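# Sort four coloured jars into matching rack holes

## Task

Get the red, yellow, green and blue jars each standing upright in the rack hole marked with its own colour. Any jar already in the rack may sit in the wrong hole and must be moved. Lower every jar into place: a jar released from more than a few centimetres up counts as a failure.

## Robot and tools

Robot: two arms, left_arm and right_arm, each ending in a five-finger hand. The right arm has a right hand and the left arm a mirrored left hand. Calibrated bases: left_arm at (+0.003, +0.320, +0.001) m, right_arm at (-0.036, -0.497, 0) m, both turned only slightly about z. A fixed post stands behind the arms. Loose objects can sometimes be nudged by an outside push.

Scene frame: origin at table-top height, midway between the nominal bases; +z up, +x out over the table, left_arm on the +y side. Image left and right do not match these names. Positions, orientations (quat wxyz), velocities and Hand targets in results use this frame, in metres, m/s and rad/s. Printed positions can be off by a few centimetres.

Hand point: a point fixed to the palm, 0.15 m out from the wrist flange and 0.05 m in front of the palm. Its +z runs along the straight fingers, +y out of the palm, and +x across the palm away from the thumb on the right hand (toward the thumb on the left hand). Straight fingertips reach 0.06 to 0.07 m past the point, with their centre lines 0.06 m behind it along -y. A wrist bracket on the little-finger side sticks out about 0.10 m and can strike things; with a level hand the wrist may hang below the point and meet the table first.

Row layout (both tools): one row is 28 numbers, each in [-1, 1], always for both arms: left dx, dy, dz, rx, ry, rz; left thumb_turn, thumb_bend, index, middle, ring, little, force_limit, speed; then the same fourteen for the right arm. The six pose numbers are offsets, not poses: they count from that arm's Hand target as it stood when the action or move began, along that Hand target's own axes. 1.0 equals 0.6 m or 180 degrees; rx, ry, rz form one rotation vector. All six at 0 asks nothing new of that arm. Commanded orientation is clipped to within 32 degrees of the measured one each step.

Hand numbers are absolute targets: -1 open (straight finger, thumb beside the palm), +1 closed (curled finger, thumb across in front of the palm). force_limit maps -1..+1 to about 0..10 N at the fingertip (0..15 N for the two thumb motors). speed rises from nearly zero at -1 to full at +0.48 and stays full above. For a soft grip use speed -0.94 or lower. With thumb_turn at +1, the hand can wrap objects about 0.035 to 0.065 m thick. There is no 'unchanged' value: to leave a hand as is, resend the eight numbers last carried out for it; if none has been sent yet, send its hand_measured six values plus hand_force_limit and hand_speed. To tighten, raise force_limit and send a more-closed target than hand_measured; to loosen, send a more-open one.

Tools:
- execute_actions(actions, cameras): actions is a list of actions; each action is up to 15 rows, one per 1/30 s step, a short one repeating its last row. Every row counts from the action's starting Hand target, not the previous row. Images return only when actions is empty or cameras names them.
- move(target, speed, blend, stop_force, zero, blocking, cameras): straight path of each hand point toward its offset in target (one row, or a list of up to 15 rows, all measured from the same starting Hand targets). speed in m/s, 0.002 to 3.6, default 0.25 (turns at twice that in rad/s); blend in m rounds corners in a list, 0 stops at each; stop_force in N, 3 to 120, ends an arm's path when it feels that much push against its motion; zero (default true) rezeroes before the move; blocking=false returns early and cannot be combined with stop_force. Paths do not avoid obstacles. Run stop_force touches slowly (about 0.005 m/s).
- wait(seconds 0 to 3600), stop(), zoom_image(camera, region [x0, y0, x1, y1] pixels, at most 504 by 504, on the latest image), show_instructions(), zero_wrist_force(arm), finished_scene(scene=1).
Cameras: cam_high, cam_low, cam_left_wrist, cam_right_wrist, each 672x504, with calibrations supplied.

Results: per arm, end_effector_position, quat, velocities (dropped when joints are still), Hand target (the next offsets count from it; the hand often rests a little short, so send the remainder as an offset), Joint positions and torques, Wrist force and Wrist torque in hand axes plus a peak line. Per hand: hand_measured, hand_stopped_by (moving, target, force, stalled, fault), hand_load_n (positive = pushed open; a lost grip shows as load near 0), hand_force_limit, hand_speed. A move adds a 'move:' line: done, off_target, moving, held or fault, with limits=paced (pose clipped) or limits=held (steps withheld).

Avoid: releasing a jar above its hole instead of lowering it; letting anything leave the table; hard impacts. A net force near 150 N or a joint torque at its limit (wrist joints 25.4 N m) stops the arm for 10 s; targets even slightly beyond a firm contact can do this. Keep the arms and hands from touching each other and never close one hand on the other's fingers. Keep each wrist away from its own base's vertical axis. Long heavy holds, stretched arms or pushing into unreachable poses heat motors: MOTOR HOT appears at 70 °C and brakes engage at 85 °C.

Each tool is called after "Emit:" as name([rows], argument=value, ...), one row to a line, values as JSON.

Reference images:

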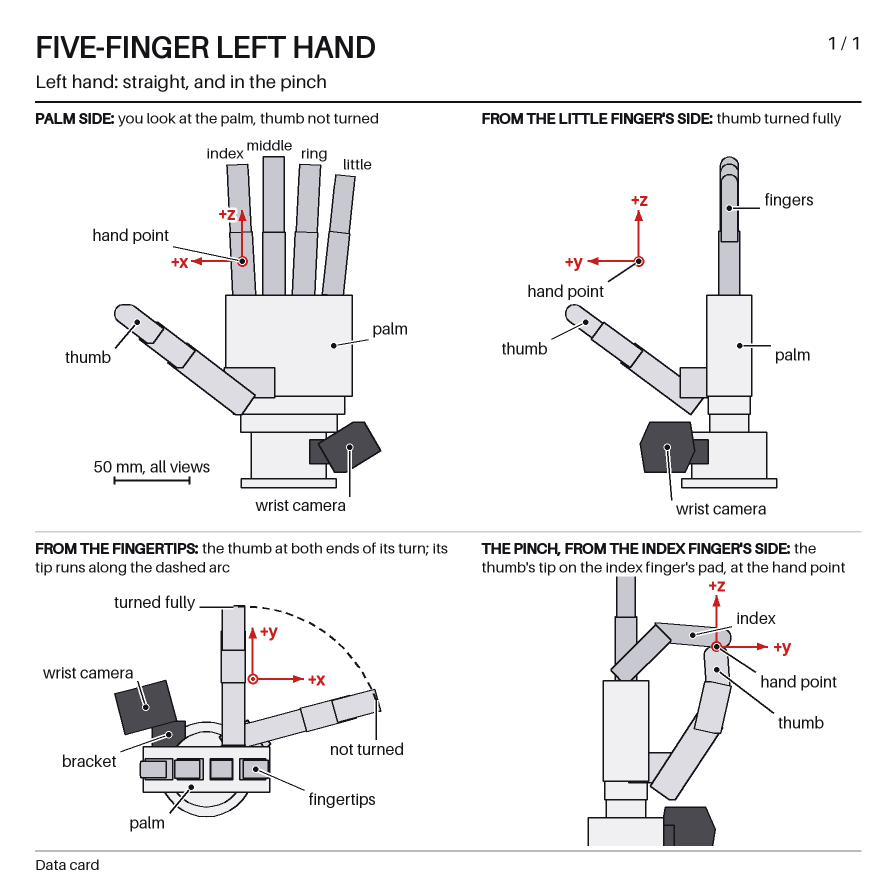

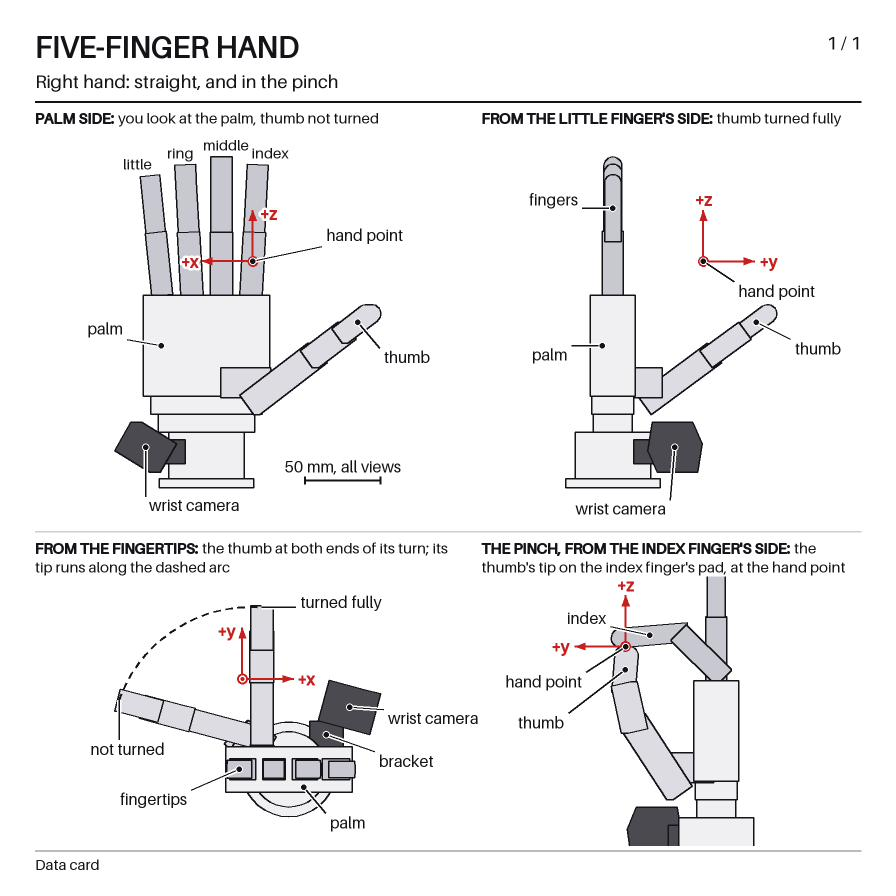

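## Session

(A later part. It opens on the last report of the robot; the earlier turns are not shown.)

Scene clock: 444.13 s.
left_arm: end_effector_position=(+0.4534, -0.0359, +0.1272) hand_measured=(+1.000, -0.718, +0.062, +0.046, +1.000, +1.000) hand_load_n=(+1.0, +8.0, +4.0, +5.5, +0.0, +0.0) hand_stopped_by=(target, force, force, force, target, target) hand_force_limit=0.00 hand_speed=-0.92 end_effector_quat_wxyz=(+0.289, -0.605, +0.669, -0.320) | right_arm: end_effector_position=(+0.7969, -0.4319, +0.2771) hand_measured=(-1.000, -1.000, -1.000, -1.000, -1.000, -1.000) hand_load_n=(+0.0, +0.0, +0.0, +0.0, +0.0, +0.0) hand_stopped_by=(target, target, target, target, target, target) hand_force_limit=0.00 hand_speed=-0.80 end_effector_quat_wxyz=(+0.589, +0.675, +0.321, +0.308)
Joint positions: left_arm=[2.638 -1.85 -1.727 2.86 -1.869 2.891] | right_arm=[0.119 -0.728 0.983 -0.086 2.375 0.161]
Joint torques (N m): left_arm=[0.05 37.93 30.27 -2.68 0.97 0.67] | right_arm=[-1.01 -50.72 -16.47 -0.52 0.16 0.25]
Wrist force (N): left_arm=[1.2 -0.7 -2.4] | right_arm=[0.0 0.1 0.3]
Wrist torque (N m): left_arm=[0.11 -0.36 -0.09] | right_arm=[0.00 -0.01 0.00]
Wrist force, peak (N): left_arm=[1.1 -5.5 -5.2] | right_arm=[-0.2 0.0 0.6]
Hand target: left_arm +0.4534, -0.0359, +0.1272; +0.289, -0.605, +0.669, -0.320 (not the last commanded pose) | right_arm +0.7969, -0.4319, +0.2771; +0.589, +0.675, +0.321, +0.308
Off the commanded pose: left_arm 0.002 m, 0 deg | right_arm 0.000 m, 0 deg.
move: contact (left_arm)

Emit:
move([
  [0,0,0,0,0,0, 1,-1,-0.1,-0.1,1,1,0.0,-0.8, 0,0,0,0,0,0,-1,-1,-1,-1,-1,-1,0,-0.8],
  [0,-0.1036,-0.0839,0,0,0, 1,-1,-0.1,-0.1,1,1,0.0,-0.8, 0,0,0,0,0,0,-1,-1,-1,-1,-1,-1,0,-0.8],
  [0.0295,0.0513,-0.2753,0,0,0, 1,-1,-0.1,-0.1,1,1,0.0,-0.8, 0,0,0,0,0,0,-1,-1,-1,-1,-1,-1,0,-0.8],
], speed=[0.1,0.12,0.15], blend=[0,0.02,0], cameras=["all"])

Emit:
zoom_image(camera="cam_high", region=[260, 100, 440, 270])

Emit:
zoom_image(camera="cam_low", region=[280, 180, 390, 280])

Scene clock: 459.73 s.
left_arm: end_effector_position=(+0.3046, -0.0386, +0.2070) hand_measured=(+1.000, -1.000, -0.100, -0.100, +1.000, +1.000) hand_load_n=(+0.0, +0.0, +0.0, +0.0, +0.0, +0.0) hand_stopped_by=(target, target, target, target, target, target) hand_force_limit=0.00 hand_speed=-0.80 end_effector_quat_wxyz=(+0.289, -0.605, +0.669, -0.320) | right_arm: end_effector_position=(+0.7969, -0.4319, +0.2771) hand_measured=(-1.000, -1.000, -1.000, -1.000, -1.000, -1.000) hand_load_n=(+0.0, +0.0, +0.0, +0.0, +0.0, +0.0) hand_stopped_by=(target, target, target, target, target, target) hand_force_limit=0.00 hand_speed=-0.80 end_effector_quat_wxyz=(+0.589, +0.675, +0.321, +0.308)
Joint positions: left_arm=[2.396 -1.597 -1.82 2.633 -2.046 2.713] | right_arm=[0.119 -0.728 0.983 -0.086 2.375 0.161]
Joint torques (N m): left_arm=[-11.53 29.39 10.44 -3.07 -3.18 -1.71] | right_arm=[0.68 -51.26 -16.95 -0.93 0.04 0.11]
Wrist force (N): left_arm=[0.9 0.7 -1.7] | right_arm=[0.0 0.2 0.6]
Wrist torque (N m): left_arm=[0.21 -0.35 -0.05] | right_arm=[0.00 -0.03 0.01]
Wrist force, peak (N): left_arm=[1.1 -1.4 -3.0] | right_arm=[0.0 0.2 0.6]
Hand target: left_arm +0.3045, -0.0386, +0.2070; +0.289, -0.605, +0.669, -0.320 | right_arm +0.7969, -0.4319, +0.2771; +0.589, +0.675, +0.321, +0.308
Off the commanded pose: left_arm 0.000 m, 0 deg | right_arm 0.000 m, 0 deg.
move: done
cam_left_wrist: T_world_to_cam=[[0.6262, -0.3202, 0.71088, -0.34383], [-0.61923, -0.75827, 0.20392, 0.11129], [0.47374, -0.56789, -0.67311, 0.0857]] pos_world=[0.24362, 0.02296, 0.27941]

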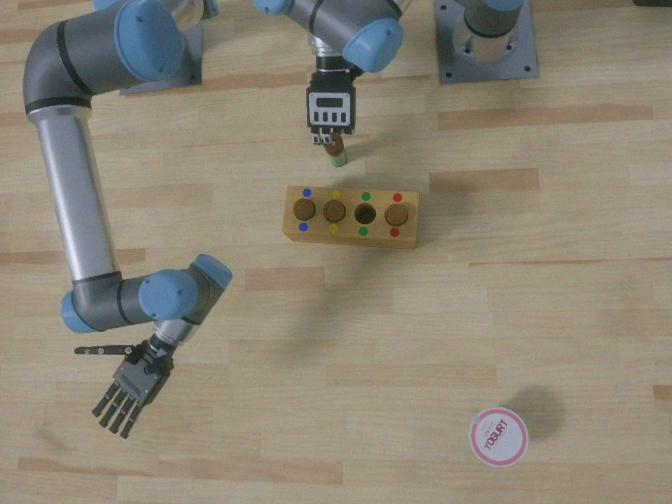

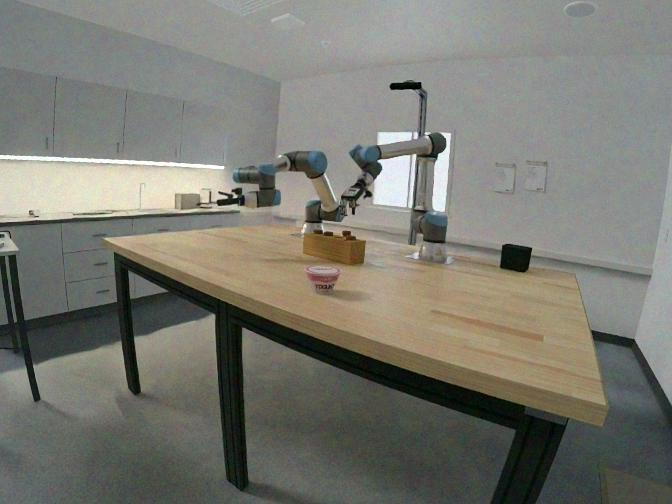

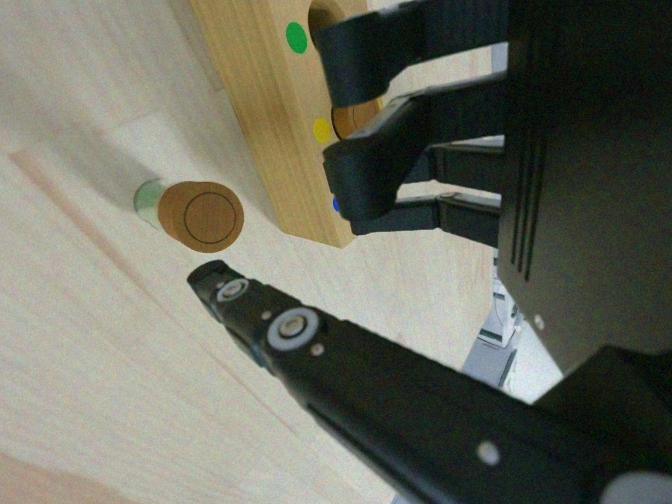

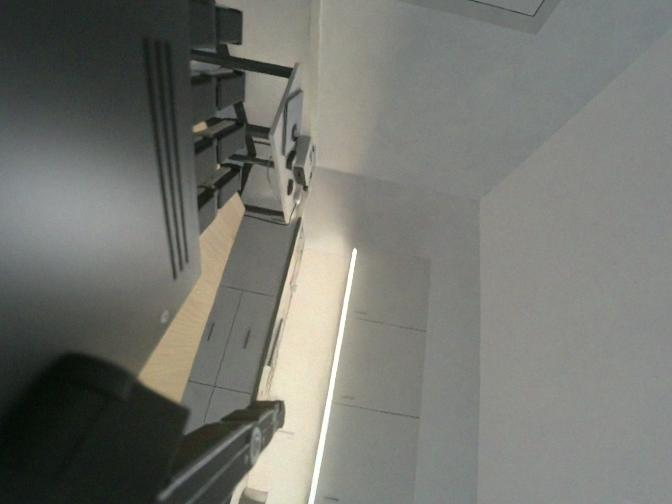

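Scaled by 2.800 from the camera's image (finer frame: 960x720).

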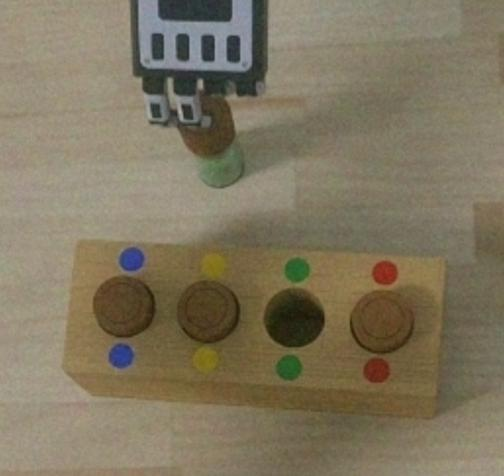

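Scaled by 4.582 from the camera's image (finer frame: 960x720).

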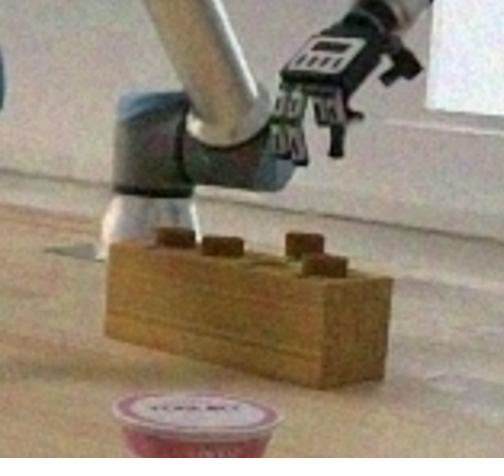

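Emit:
move(target=[0.0023,0.0609,0.0493,0,0,0, 1,-1,-0.1,-0.1,1,1,0.0,-0.8, 0,0,0,0,0,0,-1,-1,-1,-1,-1,-1,0,-0.8], speed=0.1, cameras=["cam_left_wrist"])

Scene clock: 473.00 s.
left_arm: end_effector_position=(+0.3044, -0.0399, +0.1600) hand_measured=(+1.000, -1.000, -0.100, -0.100, +1.000, +1.000) hand_load_n=(+0.0, +0.0, +0.0, +0.0, +0.0, +0.5) hand_stopped_by=(target, target, target, target, target, target) hand_force_limit=0.00 hand_speed=-0.80 end_effector_quat_wxyz=(+0.289, -0.605, +0.669, -0.320) | right_arm: end_effector_position=(+0.7969, -0.4319, +0.2771) hand_measured=(-1.000, -1.000, -1.000, -1.000, -1.000, -1.000) hand_load_n=(+0.0, +0.0, +0.0, +0.0, +0.0, +0.0) hand_stopped_by=(target, target, target, target, target, target) hand_force_limit=0.00 hand_speed=-0.80 end_effector_quat_wxyz=(+0.589, +0.675, +0.321, +0.308)
Joint positions: left_arm=[2.392 -1.638 -1.903 2.756 -2.049 2.71] | right_arm=[0.119 -0.728 0.983 -0.086 2.375 0.161]
Joint torques (N m): left_arm=[-12.15 10.48 8.94 1.64 -3.27 -0.76] | right_arm=[0.04 -51.58 -15.98 -0.58 0.03 0.34]
Wrist force (N): left_arm=[0.8 0.6 -1.6] | right_arm=[-0.1 0.1 0.3]
Wrist torque (N m): left_arm=[0.19 -0.31 -0.06] | right_arm=[0.01 -0.01 0.00]
Wrist force, peak (N): left_arm=[0.8 -0.1 -2.1] | right_arm=[-0.2 0.1 0.6]
Hand target: left_arm +0.3044, -0.0399, +0.1599; +0.289, -0.605, +0.669, -0.320 | right_arm +0.7969, -0.4319, +0.2771; +0.589, +0.675, +0.321, +0.308
Off the commanded pose: left_arm 0.000 m, 0 deg | right_arm 0.000 m, 0 deg.
move: done
cam_left_wrist: T_world_to_cam=[[0.62623, -0.32013, 0.71088, -0.31075], [-0.61912, -0.75837, 0.20388, 0.11968], [0.47384, -0.5678, -0.67311, 0.05334]] pos_world=[0.24342, 0.02156, 0.23241]

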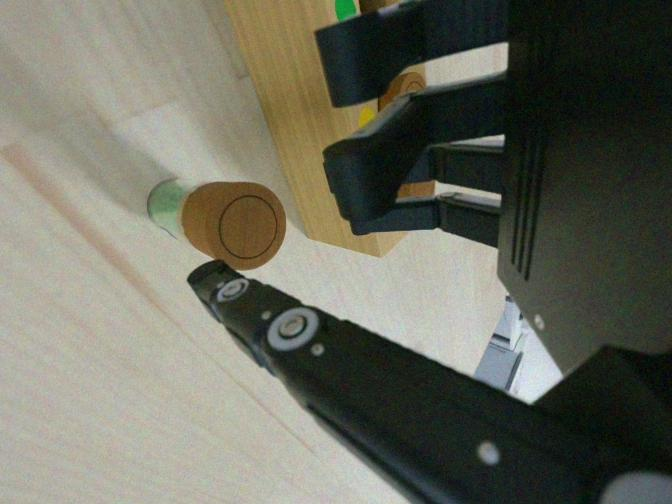

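Emit:
move(target=[0.0033,0.0421,0.0341,0,0,0, 1,-1,-0.1,-0.1,1,1,0.0,-0.8, 0,0,0,0,0,0,-1,-1,-1,-1,-1,-1,0,-0.8], speed=0.08, stop_force=6, cameras=["cam_left_wrist"])

Emit:
zoom_image(camera="cam_left_wrist", region=[120, 130, 420, 330])

Scene clock: 518.73 s.
left_arm: end_effector_position=(+0.3043, -0.0419, +0.1274) hand_measured=(+1.000, -1.000, -0.100, -0.100, +1.000, +1.000) hand_load_n=(+0.0, +0.0, +0.0, +0.0, +0.0, +0.0) hand_stopped_by=(target, target, target, target, target, target) hand_force_limit=0.00 hand_speed=-0.80 end_effector_quat_wxyz=(+0.289, -0.605, +0.669, -0.320) | right_arm: end_effector_position=(+0.7969, -0.4319, +0.2771) hand_measured=(-1.000, -1.000, -1.000, -1.000, -1.000, -1.000) hand_load_n=(+0.0, +0.0, +0.0, +0.0, +0.0, +0.0) hand_stopped_by=(target, target, target, target, target, target) hand_force_limit=0.00 hand_speed=-0.80 end_effector_quat_wxyz=(+0.589, +0.675, +0.321, +0.308)
Joint positions: left_arm=[2.388 -1.678 -1.952 2.843 -2.052 2.707] | right_arm=[0.119 -0.728 0.983 -0.086 2.375 0.161]
Joint torques (N m): left_arm=[-11.97 11.33 7.93 1.66 -3.34 -1.58] | right_arm=[-0.28 -51.4 -14.92 -0.59 0.34 0.46]
Wrist force (N): left_arm=[0.4 0.7 -1.6] | right_arm=[-0.2 -0.1 0.3]
Wrist torque (N m): left_arm=[0.20 -0.26 -0.09] | right_arm=[-0.02 0.01 -0.01]
Wrist force, peak (N): left_arm=[0.8 0.6 -2.0] | right_arm=[0.1 0.1 0.7]
Hand target: left_arm +0.3043, -0.0419, +0.1274; +0.289, -0.605, +0.669, -0.320 | right_arm +0.7969, -0.4319, +0.2771; +0.589, +0.675, +0.321, +0.308
Off the commanded pose: left_arm 0.000 m, 0 deg | right_arm 0.000 m, 0 deg.
move: done
cam_left_wrist: T_world_to_cam=[[0.62622, -0.32022, 0.71085, -0.28819], [-0.61919, -0.75831, 0.20387, 0.12482], [0.47376, -0.56782, -0.67314, 0.03046]] pos_world=[0.24332, 0.01966, 0.19991]

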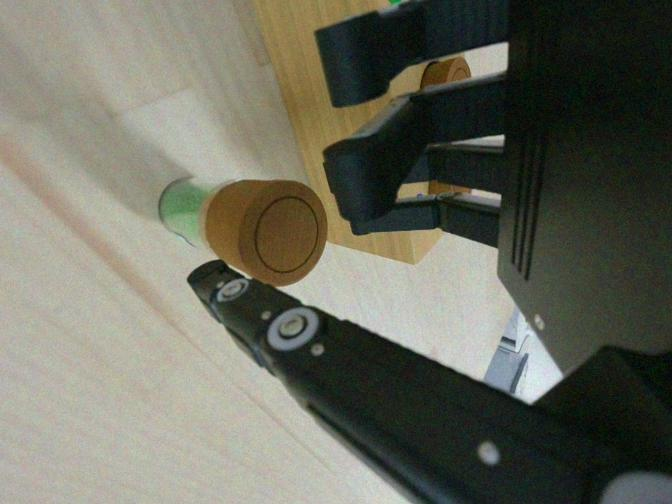

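Scaled by 1.680 from the camera's image (finer frame: 960x720).

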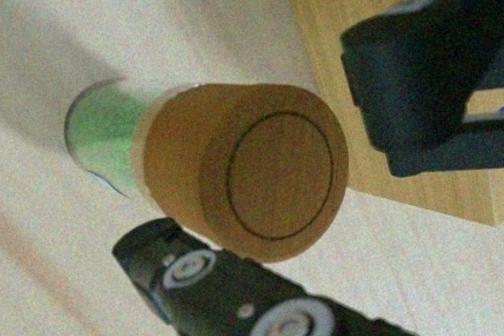

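Emit:
move(target=[-0.0037,0.0118,-0.0013,0,0,0, 1,-1,-0.1,-0.1,1,1,0.0,-0.8, 0,0,0,0,0,0,-1,-1,-1,-1,-1,-1,0,-0.8], speed=0.03, cameras=["cam_left_wrist"])

Emit:
zoom_image(camera="cam_left_wrist", region=[120, 130, 420, 330])

Scene clock: 532.57 s.
left_arm: end_effector_position=(+0.2995, -0.0392, +0.1224) hand_measured=(+1.000, -1.000, -0.100, -0.100, +1.000, +1.000) hand_load_n=(+0.0, +0.0, +0.0, +0.0, +0.0, +0.0) hand_stopped_by=(target, target, target, target, target, target) hand_force_limit=0.00 hand_speed=-0.80 end_effector_quat_wxyz=(+0.289, -0.605, +0.669, -0.320) | right_arm: end_effector_position=(+0.7969, -0.4319, +0.2771) hand_measured=(-1.000, -1.000, -1.000, -1.000, -1.000, -1.000) hand_load_n=(+0.0, +0.0, +0.0, +0.5, +0.0, +0.0) hand_stopped_by=(target, target, target, target, target, target) hand_force_limit=0.00 hand_speed=-0.80 end_effector_quat_wxyz=(+0.589, +0.675, +0.321, +0.308)
Joint positions: left_arm=[2.384 -1.674 -1.971 2.857 -2.055 2.704] | right_arm=[0.119 -0.728 0.983 -0.086 2.375 0.161]
Joint torques (N m): left_arm=[-11.85 31.36 8.58 1.79 -3.41 -1.64] | right_arm=[0.59 -51.47 -15.33 -0.55 0.14 0.45]
Wrist force (N): left_arm=[0.6 0.5 -1.6] | right_arm=[0.0 0.2 0.3]
Wrist torque (N m): left_arm=[0.18 -0.29 -0.07] | right_arm=[0.01 -0.01 0.01]
Wrist force, peak (N): left_arm=[0.8 0.6 -1.8] | right_arm=[0.1 -0.1 0.6]
Hand target: left_arm +0.2995, -0.0392, +0.1224; +0.289, -0.605, +0.669, -0.320 | right_arm +0.7969, -0.4319, +0.2771; +0.589, +0.675, +0.321, +0.308
Off the commanded pose: left_arm 0.000 m, 0 deg | right_arm 0.000 m, 0 deg.
move: done
cam_left_wrist: T_world_to_cam=[[0.62622, -0.32022, 0.71085, -0.28082], [-0.61919, -0.75831, 0.20387, 0.12497], [0.47376, -0.56782, -0.67314, 0.03085]] pos_world=[0.23862, 0.02236, 0.19491]

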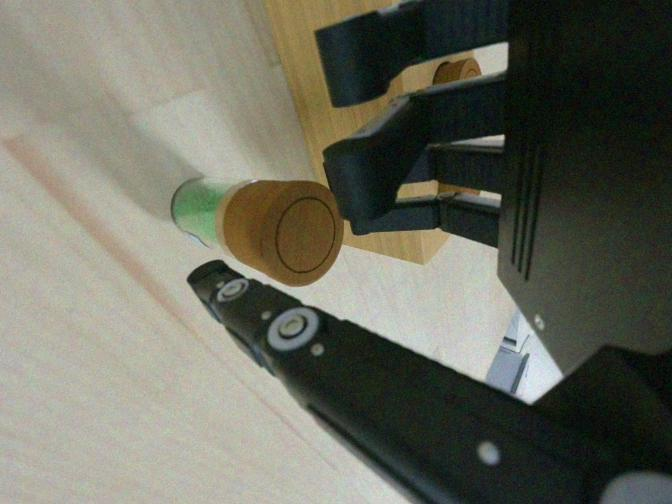

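Scaled by 1.680 from the camera's image (finer frame: 960x720).

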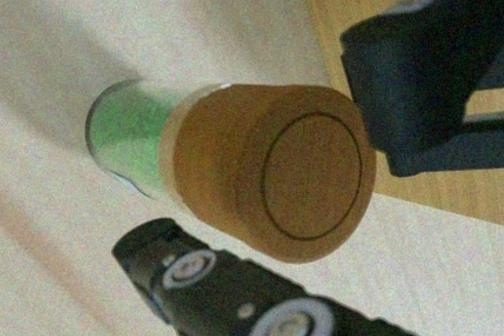

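Emit:
move([
  [0,0,0,0,0,0, 1,-0.5,0.5,0.5,1,1,-0.7,-0.93, 0,0,0,0,0,0,-1,-1,-1,-1,-1,-1,0,-0.8],
  [0,0,0,0,0,0, 1,-0.4,0.6,0.6,1,1,0.0,-0.92, 0,0,0,0,0,0,-1,-1,-1,-1,-1,-1,0,-0.8],
], speed=[0.05,0.05], cameras=["cam_left_wrist","cam_low"])

Scene clock: 541.03 s.
left_arm: end_effector_position=(+0.2995, -0.0392, +0.1224) hand_measured=(+1.000, -0.852, +0.232, +0.178, +1.000, +1.000) hand_load_n=(+0.0, +9.5, +5.0, +3.5, +0.0, +0.5) hand_stopped_by=(target, force, force, force, target, target) hand_force_limit=0.00 hand_speed=-0.92 end_effector_quat_wxyz=(+0.289, -0.605, +0.669, -0.320) | right_arm: end_effector_position=(+0.7969, -0.4319, +0.2771) hand_measured=(-1.000, -1.000, -1.000, -1.000, -1.000, -1.000) hand_load_n=(+0.0, +0.0, +0.0, +0.0, +0.0, +0.0) hand_stopped_by=(target, target, target, target, target, target) hand_force_limit=0.00 hand_speed=-0.80 end_effector_quat_wxyz=(+0.589, +0.675, +0.321, +0.308)
Joint positions: left_arm=[2.384 -1.673 -1.972 2.857 -2.055 2.704] | right_arm=[0.119 -0.728 0.983 -0.086 2.375 0.161]
Joint torques (N m): left_arm=[-10.93 30.6 9.06 1.26 -3.14 -1.44] | right_arm=[-0.21 -51.13 -15.23 -0.51 0.32 0.48]
Wrist force (N): left_arm=[0.8 0.3 -2.6] | right_arm=[0.1 0.0 0.3]
Wrist torque (N m): left_arm=[0.12 -0.32 -0.07] | right_arm=[-0.01 -0.04 0.01]
Wrist force, peak (N): left_arm=[0.7 0.3 -2.7] | right_arm=[-0.3 0.2 0.5]
Hand target: left_arm +0.2995, -0.0392, +0.1224; +0.289, -0.605, +0.669, -0.320 | right_arm +0.7969, -0.4319, +0.2771; +0.589, +0.675, +0.321, +0.308
Off the commanded pose: left_arm 0.000 m, 0 deg | right_arm 0.000 m, 0 deg.
move: done
cam_left_wrist: T_world_to_cam=[[0.62622, -0.32022, 0.71085, -0.28069], [-0.61919, -0.75831, 0.20387, 0.12493], [0.47376, -0.56782, -0.67314, 0.03083]] pos_world=[0.23852, 0.02236, 0.19481]
Images, in order (width x height): cam_low 672x504, cam_left_wrist 672x504.

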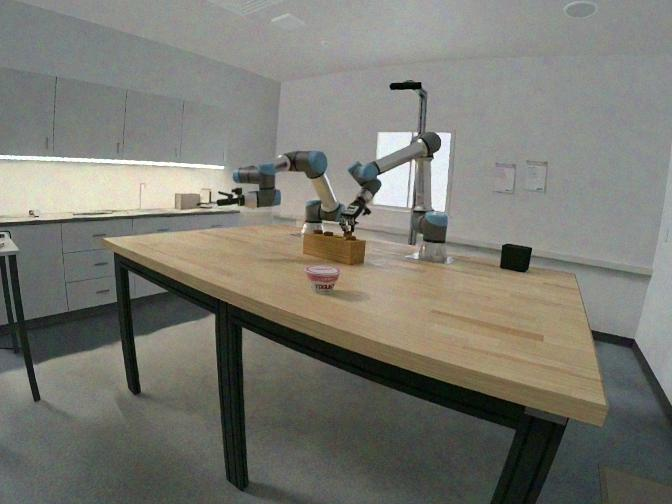

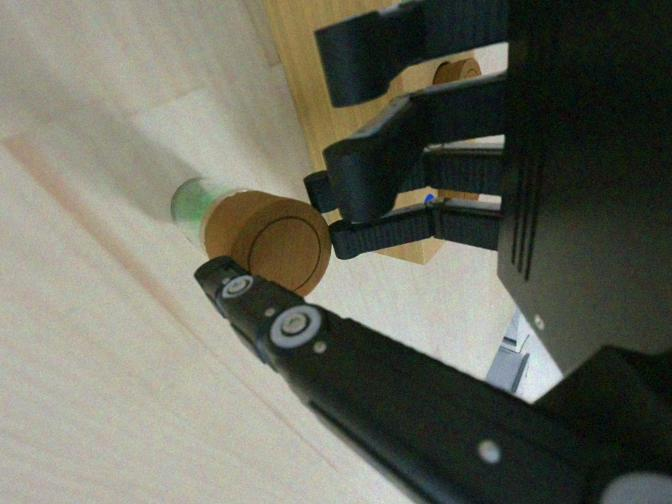

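Emit:
move(target=[0,0,0,0,0,0, 1,-1,-0.1,-0.1,1,1,0.0,-0.94, 0,0,0,0,0,0,-1,-1,-1,-1,-1,-1,0,-0.8], speed=0.03, cameras=["cam_left_wrist"])

Emit:
zoom_image(camera="cam_left_wrist", region=[120, 130, 420, 330])

Scene clock: 550.57 s.
left_arm: end_effector_position=(+0.2995, -0.0392, +0.1224) hand_measured=(+1.000, -1.000, -0.100, -0.100, +1.000, +1.000) hand_load_n=(+0.0, +0.0, +0.0, +0.0, +0.5, +0.0) hand_stopped_by=(target, target, target, target, target, target) hand_force_limit=0.00 hand_speed=-0.94 end_effector_quat_wxyz=(+0.289, -0.605, +0.669, -0.320) | right_arm: end_effector_position=(+0.7969, -0.4319, +0.2771) hand_measured=(-1.000, -1.000, -1.000, -1.000, -1.000, -1.000) hand_load_n=(+0.0, +0.0, +0.0, +0.0, +0.0, +0.0) hand_stopped_by=(target, target, target, target, target, target) hand_force_limit=0.00 hand_speed=-0.80 end_effector_quat_wxyz=(+0.589, +0.675, +0.321, +0.308)
Joint positions: left_arm=[2.384 -1.673 -1.972 2.857 -2.055 2.704] | right_arm=[0.119 -0.728 0.983 -0.086 2.375 0.161]
Joint torques (N m): left_arm=[-9.25 26.04 14.47 0.23 -2.6 -0.99] | right_arm=[-0.39 -50.55 -15.64 -0.78 0.19 0.12]
Wrist force (N): left_arm=[0.8 0.7 -1.4] | right_arm=[-0.2 0.0 0.4]
Wrist torque (N m): left_arm=[0.19 -0.32 -0.06] | right_arm=[-0.02 0.01 -0.01]
Wrist force, peak (N): left_arm=[0.8 -5.1 -4.2] | right_arm=[0.0 0.1 0.7]
Hand target: left_arm +0.2995, -0.0392, +0.1224; +0.289, -0.605, +0.669, -0.320 | right_arm +0.7969, -0.4319, +0.2771; +0.589, +0.675, +0.321, +0.308
Off the commanded pose: left_arm 0.000 m, 0 deg | right_arm 0.000 m, 0 deg.
move: done
cam_left_wrist: T_world_to_cam=[[0.62622, -0.32022, 0.71085, -0.28069], [-0.61919, -0.75831, 0.20387, 0.12493], [0.47376, -0.56782, -0.67314, 0.03083]] pos_world=[0.23852, 0.02236, 0.19481]

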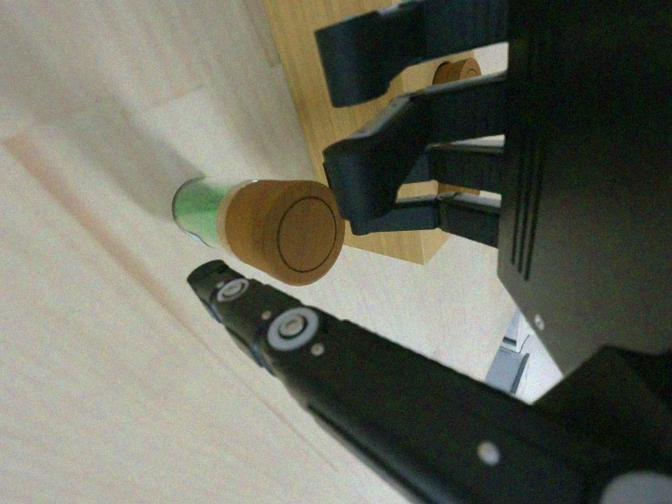

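Scaled by 1.680 from the camera's image (finer frame: 960x720).

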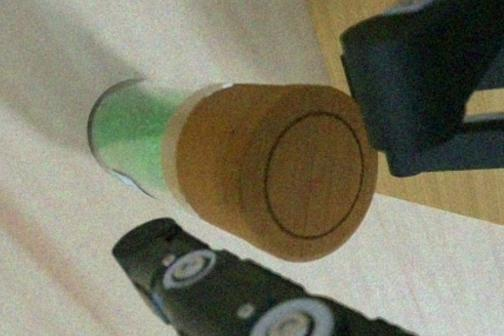

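Emit:
move(target=[0,0,0,0,0,0, 1,-0.74,-0.02,-0.03,1,1,0.0,-0.92, 0,0,0,0,0,0,-1,-1,-1,-1,-1,-1,0,-0.8], speed=0.03, cameras=["cam_left_wrist"])

Emit:
zoom_image(camera="cam_left_wrist", region=[120, 130, 420, 330])

Scene clock: 560.50 s.
left_arm: end_effector_position=(+0.2995, -0.0392, +0.1224) hand_measured=(+1.000, -0.740, -0.020, -0.030, +1.000, +1.000) hand_load_n=(+0.0, +0.0, +0.0, +0.0, +0.5, +0.0) hand_stopped_by=(target, target, target, target, target, target) hand_force_limit=0.00 hand_speed=-0.92 end_effector_quat_wxyz=(+0.289, -0.605, +0.669, -0.320) | right_arm: end_effector_position=(+0.7969, -0.4319, +0.2771) hand_measured=(-1.000, -1.000, -1.000, -1.000, -1.000, -1.000) hand_load_n=(+0.0, +0.0, +0.0, +0.0, +0.0, +0.0) hand_stopped_by=(target, target, target, target, target, target) hand_force_limit=0.00 hand_speed=-0.80 end_effector_quat_wxyz=(+0.589, +0.675, +0.321, +0.308)
Joint positions: left_arm=[2.384 -1.673 -1.972 2.857 -2.055 2.704] | right_arm=[0.119 -0.728 0.983 -0.086 2.375 0.161]
Joint torques (N m): left_arm=[-6.04 22.44 19.86 -0.85 -1.83 -0.39] | right_arm=[-0.99 -50.49 -13.83 -0.65 0.07 0.48]
Wrist force (N): left_arm=[0.7 0.5 -1.5] | right_arm=[-0.1 0.3 0.5]
Wrist torque (N m): left_arm=[0.18 -0.30 -0.07] | right_arm=[0.02 -0.01 0.01]
Wrist force, peak (N): left_arm=[0.9 0.6 -1.7] | right_arm=[-0.2 0.0 0.7]
Hand target: left_arm +0.2995, -0.0392, +0.1224; +0.289, -0.605, +0.669, -0.320 | right_arm +0.7969, -0.4319, +0.2771; +0.589, +0.675, +0.321, +0.308
Off the commanded pose: left_arm 0.000 m, 0 deg | right_arm 0.000 m, 0 deg.
move: done
cam_left_wrist: T_world_to_cam=[[0.62622, -0.32022, 0.71085, -0.28069], [-0.61919, -0.75831, 0.20387, 0.12493], [0.47376, -0.56782, -0.67314, 0.03083]] pos_world=[0.23852, 0.02236, 0.19481]

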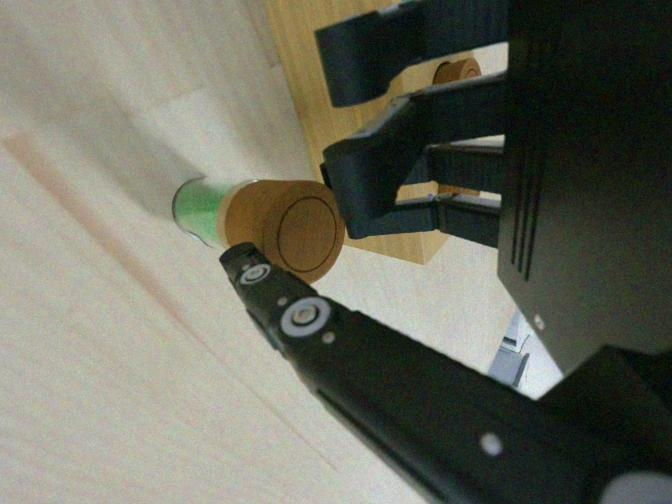

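Scaled by 1.680 from the camera's image (finer frame: 960x720).

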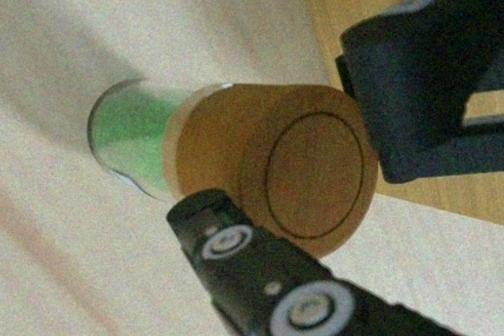

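Emit:
move([
  [0,0,0,0,0,0, 1,-0.725,0.04,0.03,1,1,0.0,-0.94, 0,0,0,0,0,0,-1,-1,-1,-1,-1,-1,0,-0.8],
  [0,0,0,0,0,0, 1,-0.6,0.6,0.6,1,1,-0.4,-0.94, 0,0,0,0,0,0,-1,-1,-1,-1,-1,-1,0,-0.8],
], speed=0.03, cameras=["cam_left_wrist"])

Emit:
zoom_image(camera="cam_left_wrist", region=[120, 130, 420, 330])

Scene clock: 567.73 s.
left_arm: end_effector_position=(+0.2995, -0.0392, +0.1224) hand_measured=(+1.000, -0.718, +0.062, +0.034, +1.000, +1.000) hand_load_n=(+0.5, +5.0, +3.0, +2.0, +0.0, +0.0) hand_stopped_by=(target, force, force, force, target, target) hand_force_limit=-0.40 hand_speed=-0.94 end_effector_quat_wxyz=(+0.289, -0.605, +0.669, -0.320) | right_arm: end_effector_position=(+0.7969, -0.4319, +0.2771) hand_measured=(-1.000, -1.000, -1.000, -1.000, -1.000, -1.000) hand_load_n=(+0.0, +0.0, +0.0, +0.0, +0.0, +0.0) hand_stopped_by=(target, target, target, target, target, target) hand_force_limit=0.00 hand_speed=-0.80 end_effector_quat_wxyz=(+0.589, +0.675, +0.321, +0.308)
Joint positions: left_arm=[2.384 -1.673 -1.972 2.857 -2.055 2.704] | right_arm=[0.119 -0.728 0.983 -0.086 2.375 0.161]
Joint torques (N m): left_arm=[-4.16 18.54 24.38 -1.67 -1.4 -0.11] | right_arm=[-0.33 -52.34 -16.27 -0.6 0.29 0.59]
Wrist force (N): left_arm=[0.6 2.0 -1.0] | right_arm=[-0.1 0.0 0.5]
Wrist torque (N m): left_arm=[0.24 -0.28 -0.09] | right_arm=[-0.02 -0.01 0.00]
Wrist force, peak (N): left_arm=[0.7 1.9 -1.2] | right_arm=[-0.1 0.3 0.7]
Hand target: left_arm +0.2995, -0.0392, +0.1224; +0.289, -0.605, +0.669, -0.320 | right_arm +0.7969, -0.4319, +0.2771; +0.589, +0.675, +0.321, +0.308
Off the commanded pose: left_arm 0.000 m, 0 deg | right_arm 0.000 m, 0 deg.
move: done
cam_left_wrist: T_world_to_cam=[[0.62622, -0.32022, 0.71085, -0.28069], [-0.61919, -0.75831, 0.20387, 0.12493], [0.47376, -0.56782, -0.67314, 0.03083]] pos_world=[0.23852, 0.02236, 0.19481]

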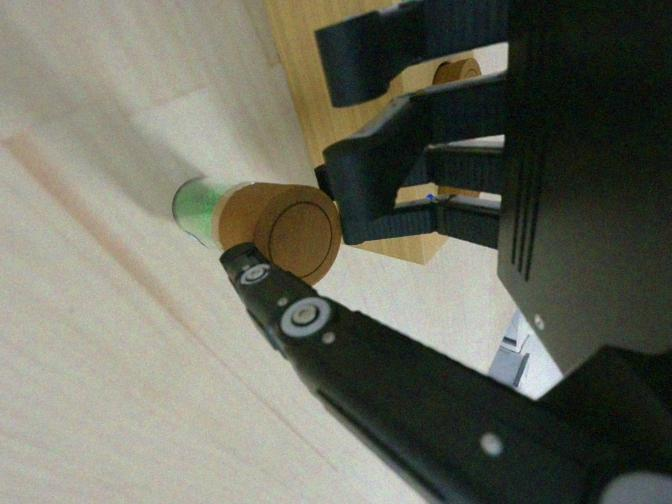

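Scaled by 1.680 from the camera's image (finer frame: 960x720).

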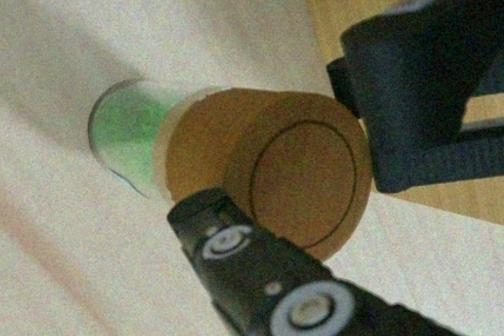

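Emit:
move([
  [0,0,0,0,0,0, 1,-0.5,0.65,0.65,1,1,0.0,-0.92, 0,0,0,0,0,0,-1,-1,-1,-1,-1,-1,0,-0.8],
  [0,-0.1748,-0.1415,-0.0085,0,0, 1,-0.5,0.65,0.65,1,1,0.0,-0.92, 0,0,0,0,0,0,-1,-1,-1,-1,-1,-1,0,-0.8],
], speed=0.08, cameras=["cam_left_wrist","cam_low"])

Emit:
zoom_image(camera="cam_low", region=[300, 170, 380, 270])

Scene clock: 583.73 s.
left_arm: end_effector_position=(+0.2993, -0.0392, +0.2573) hand_measured=(+1.000, -0.712, +0.090, +0.070, +1.000, +1.000) hand_load_n=(+0.0, +0.0, +0.0, +0.0, +0.0, +0.0) hand_stopped_by=(target, force, force, force, target, target) hand_force_limit=0.00 hand_speed=-0.92 end_effector_quat_wxyz=(+0.281, -0.609, +0.674, -0.311) | right_arm: end_effector_position=(+0.7969, -0.4319, +0.2771) hand_measured=(-1.000, -1.000, -1.000, -1.000, -1.000, -1.000) hand_load_n=(+0.0, +0.0, +0.0, +0.0, +0.0, +0.0) hand_stopped_by=(target, target, target, target, target, target) hand_force_limit=0.00 hand_speed=-0.80 end_effector_quat_wxyz=(+0.589, +0.675, +0.321, +0.308)
Joint positions: left_arm=[2.394 -1.578 -1.702 2.468 -2.037 2.699] | right_arm=[0.119 -0.728 0.983 -0.086 2.375 0.161]
Joint torques (N m): left_arm=[11.58 29.26 33.37 -3.05 1.89 -1.56] | right_arm=[1.53 -51.1 -15.3 -0.5 0.26 0.4]
Wrist force (N): left_arm=[0.8 0.4 -1.6] | right_arm=[0.0 0.2 0.3]
Wrist torque (N m): left_arm=[0.15 -0.32 -0.04] | right_arm=[0.01 -0.02 0.01]
Wrist force, peak (N): left_arm=[0.7 -0.2 -3.3] | right_arm=[0.1 -0.1 0.8]
Hand target: left_arm +0.2993, -0.0392, +0.2573; +0.281, -0.609, +0.674, -0.311 | right_arm +0.7969, -0.4319, +0.2771; +0.589, +0.675, +0.321, +0.308
Off the commanded pose: left_arm 0.000 m, 0 deg | right_arm 0.000 m, 0 deg.
move: done
cam_left_wrist: T_world_to_cam=[[0.64481, -0.32211, 0.69315, -0.37759], [-0.6136, -0.75888, 0.21816, 0.09192], [0.45575, -0.56599, -0.68699, 0.1308]] pos_world=[0.24026, 0.02216, 0.33153]
Images, in order (width x height): cam_low 672x504, cam_left_wrist 672x504.

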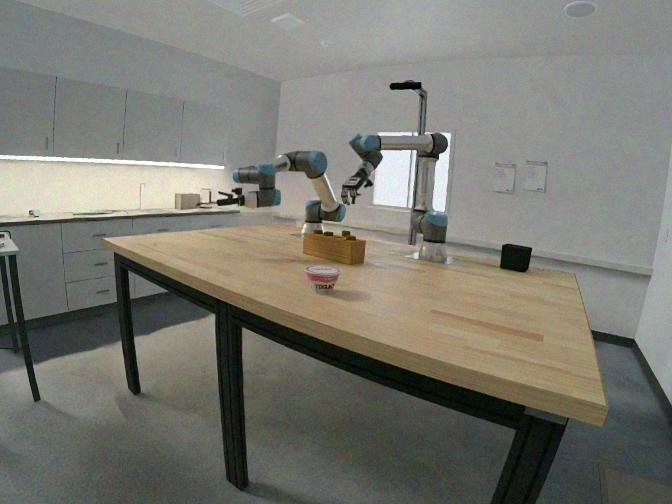

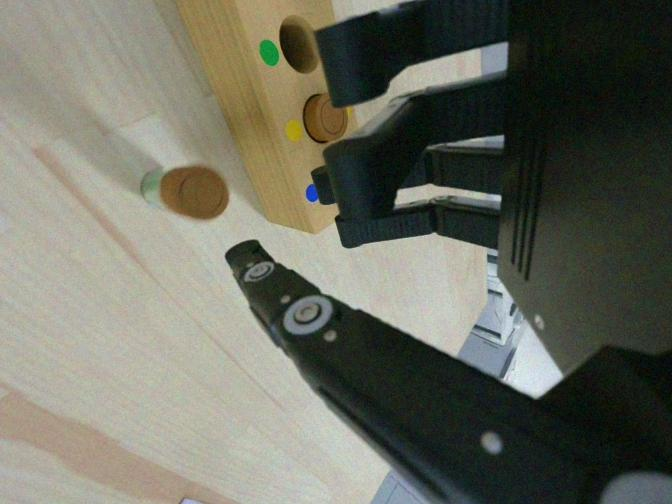

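Scaled by 5.040 from the camera's image (finer frame: 960x720).

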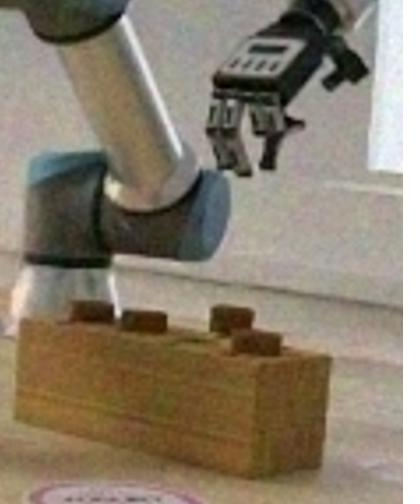

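Emit:
execute_actions(actions=[])

Emit:
zoom_image(camera="cam_high", region=[260, 80, 440, 270])

Emit:
zoom_image(camera="cam_left_wrist", region=[80, 100, 380, 300])

Scene clock: 590.80 s.
left_arm: end_effector_position=(+0.2993, -0.0392, +0.2573) hand_measured=(+1.000, -0.712, +0.090, +0.070, +1.000, +1.000) hand_load_n=(+0.0, +0.0, +0.0, +0.0, +0.0, +0.0) hand_stopped_by=(target, force, force, force, target, target) hand_force_limit=0.00 hand_speed=-0.92 end_effector_quat_wxyz=(+0.281, -0.609, +0.674, -0.311) | right_arm: end_effector_position=(+0.7969, -0.4319, +0.2771) hand_measured=(-1.000, -1.000, -1.000, -1.000, -1.000, -1.000) hand_load_n=(+0.0, +0.0, +0.0, +0.5, +0.0, +0.0) hand_stopped_by=(target, target, target, target, target, target) hand_force_limit=0.00 hand_speed=-0.80 end_effector_quat_wxyz=(+0.589, +0.675, +0.321, +0.308)
Joint positions: left_arm=[2.394 -1.578 -1.702 2.468 -2.037 2.699] | right_arm=[0.119 -0.728 0.983 -0.086 2.375 0.161]
Joint velocities: within noise
Joint torques (N m): left_arm=[11.98 28.07 32.43 -3.03 1.86 -1.58] | right_arm=[0.1 -51.33 -15.68 -0.75 0.23 0.5]
Wrist force (N): left_arm=[0.8 0.4 -1.6] | right_arm=[-0.3 0.1 0.5]
Wrist torque (N m): left_arm=[0.14 -0.32 -0.04] | right_arm=[0.00 0.02 -0.01]
Wrist force, peak (N): left_arm=[0.7 0.2 -1.9] | right_arm=[-0.2 0.0 0.7]
Hand target: left_arm +0.2993, -0.0392, +0.2573; +0.281, -0.609, +0.674, -0.311 | right_arm +0.7969, -0.4319, +0.2771; +0.589, +0.675, +0.321, +0.308
Off the commanded pose: left_arm 0.000 m, 0 deg | right_arm 0.000 m, 0 deg.
camera_calibration:
cam_left_wrist: T_world_to_cam=[[0.64486, -0.32206, 0.69313, -0.37759], [-0.61356, -0.7589, 0.21821, 0.09189], [0.45574, -0.56599, -0.68699, 0.1308]] pos_world=[0.24026, 0.02216, 0.33153]

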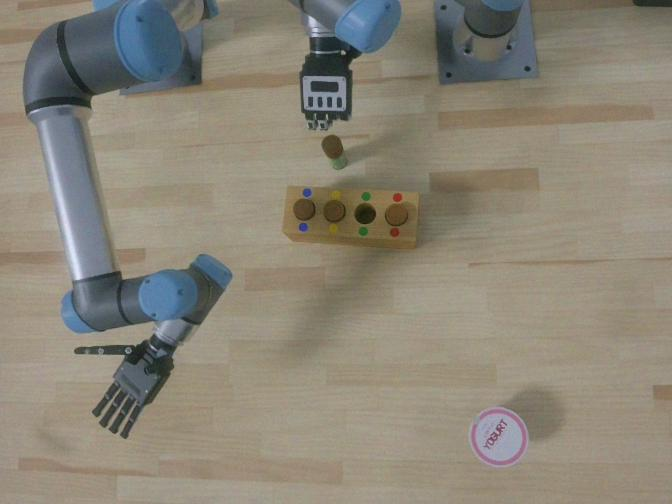

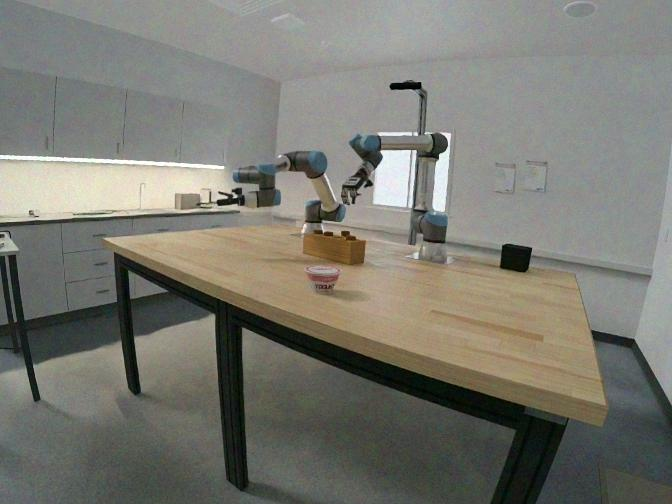

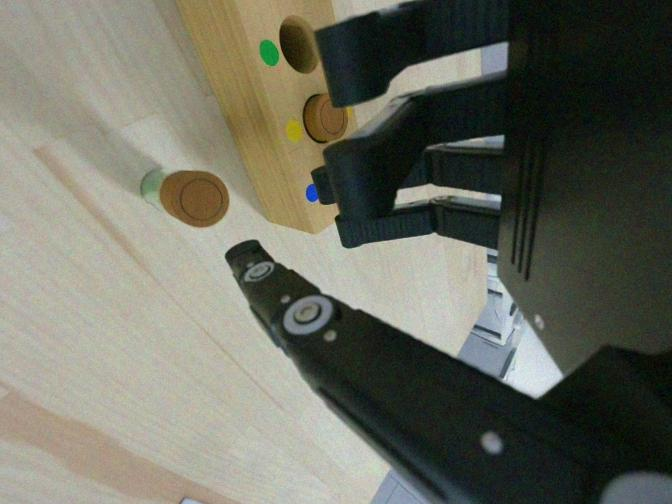

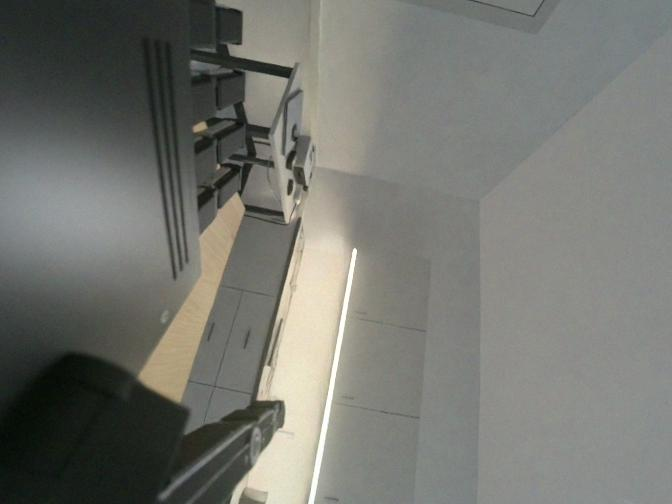

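Scaled by 2.653 from the camera's image (finer frame: 960x720).

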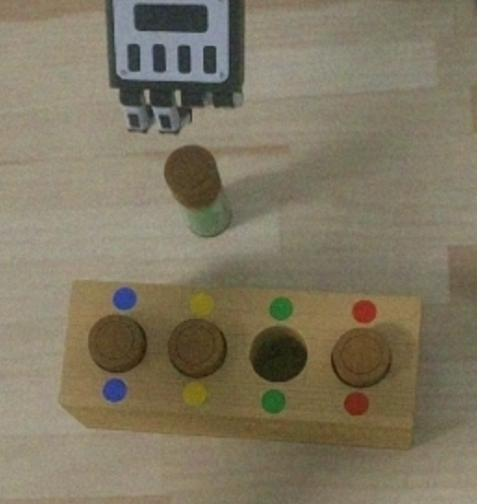

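Scaled by 1.680 from the camera's image (finer frame: 960x720).

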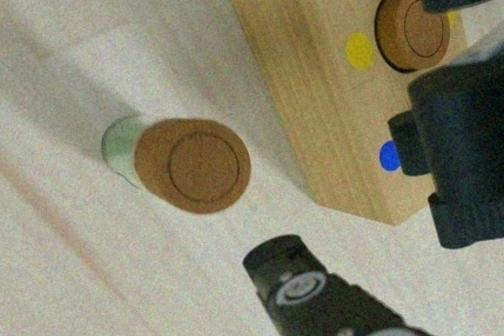

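Emit:
move(target=[0.004,0.1353,0.1298,0.0085,0,0, 1,-1,-0.1,-0.1,1,1,0.0,-0.8, 0,0,0,0,0,0,-1,-1,-1,-1,-1,-1,0,-0.8], speed=0.1, stop_force=6, cameras=["cam_left_wrist"])

Emit:
zoom_image(camera="cam_left_wrist", region=[120, 130, 420, 330])

Scene clock: 613.50 s.
left_arm: end_effector_position=(+0.3057, -0.0422, +0.1451) hand_measured=(+1.000, -1.000, -0.100, -0.100, +1.000, +1.000) hand_load_n=(+0.0, +0.0, +0.0, +0.0, +0.0, +0.0) hand_stopped_by=(target, target, target, target, target, target) hand_force_limit=0.00 hand_speed=-0.80 end_effector_quat_wxyz=(+0.289, -0.605, +0.669, -0.320) | right_arm: end_effector_position=(+0.7969, -0.4319, +0.2771) hand_measured=(-1.000, -1.000, -1.000, -1.000, -1.000, -1.000) hand_load_n=(+0.0, +0.0, +0.0, +0.0, +0.0, +0.0) hand_stopped_by=(target, target, target, target, target, target) hand_force_limit=0.00 hand_speed=-0.80 end_effector_quat_wxyz=(+0.589, +0.675, +0.321, +0.308)
Joint positions: left_arm=[2.39 -1.66 -1.921 2.795 -2.051 2.708] | right_arm=[0.119 -0.728 0.983 -0.086 2.375 0.161]
Joint torques (N m): left_arm=[-11.42 10.68 8.72 1.63 -3.26 1.74] | right_arm=[0.49 -51.55 -14.74 -0.52 0.07 0.28]
Wrist force (N): left_arm=[0.6 0.4 -1.7] | right_arm=[0.0 0.2 0.4]
Wrist torque (N m): left_arm=[0.15 -0.29 -0.20] | right_arm=[0.01 -0.02 0.01]
Wrist force, peak (N): left_arm=[0.9 -0.1 -2.0] | right_arm=[-0.2 0.2 0.6]
Hand target: left_arm +0.3057, -0.0422, +0.1451; +0.289, -0.605, +0.669, -0.320 | right_arm +0.7969, -0.4319, +0.2771; +0.589, +0.675, +0.321, +0.308
Off the commanded pose: left_arm 0.000 m, 0 deg | right_arm 0.000 m, 0 deg.
move: done
cam_left_wrist: T_world_to_cam=[[0.62622, -0.32022, 0.71085, -0.3017], [-0.61919, -0.75831, 0.20387, 0.12179], [0.47376, -0.56782, -0.67314, 0.04142]] pos_world=[0.24472, 0.01926, 0.21751]

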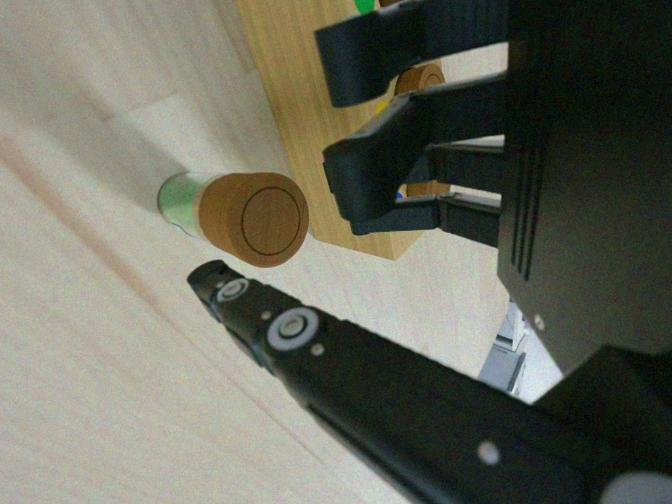

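Scaled by 1.680 from the camera's image (finer frame: 960x720).

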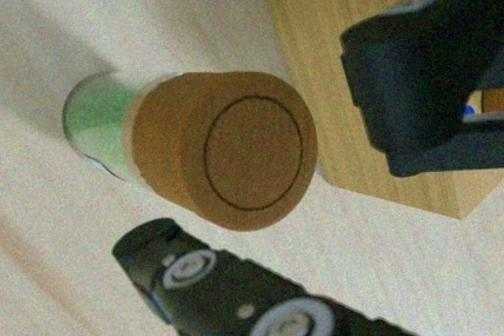

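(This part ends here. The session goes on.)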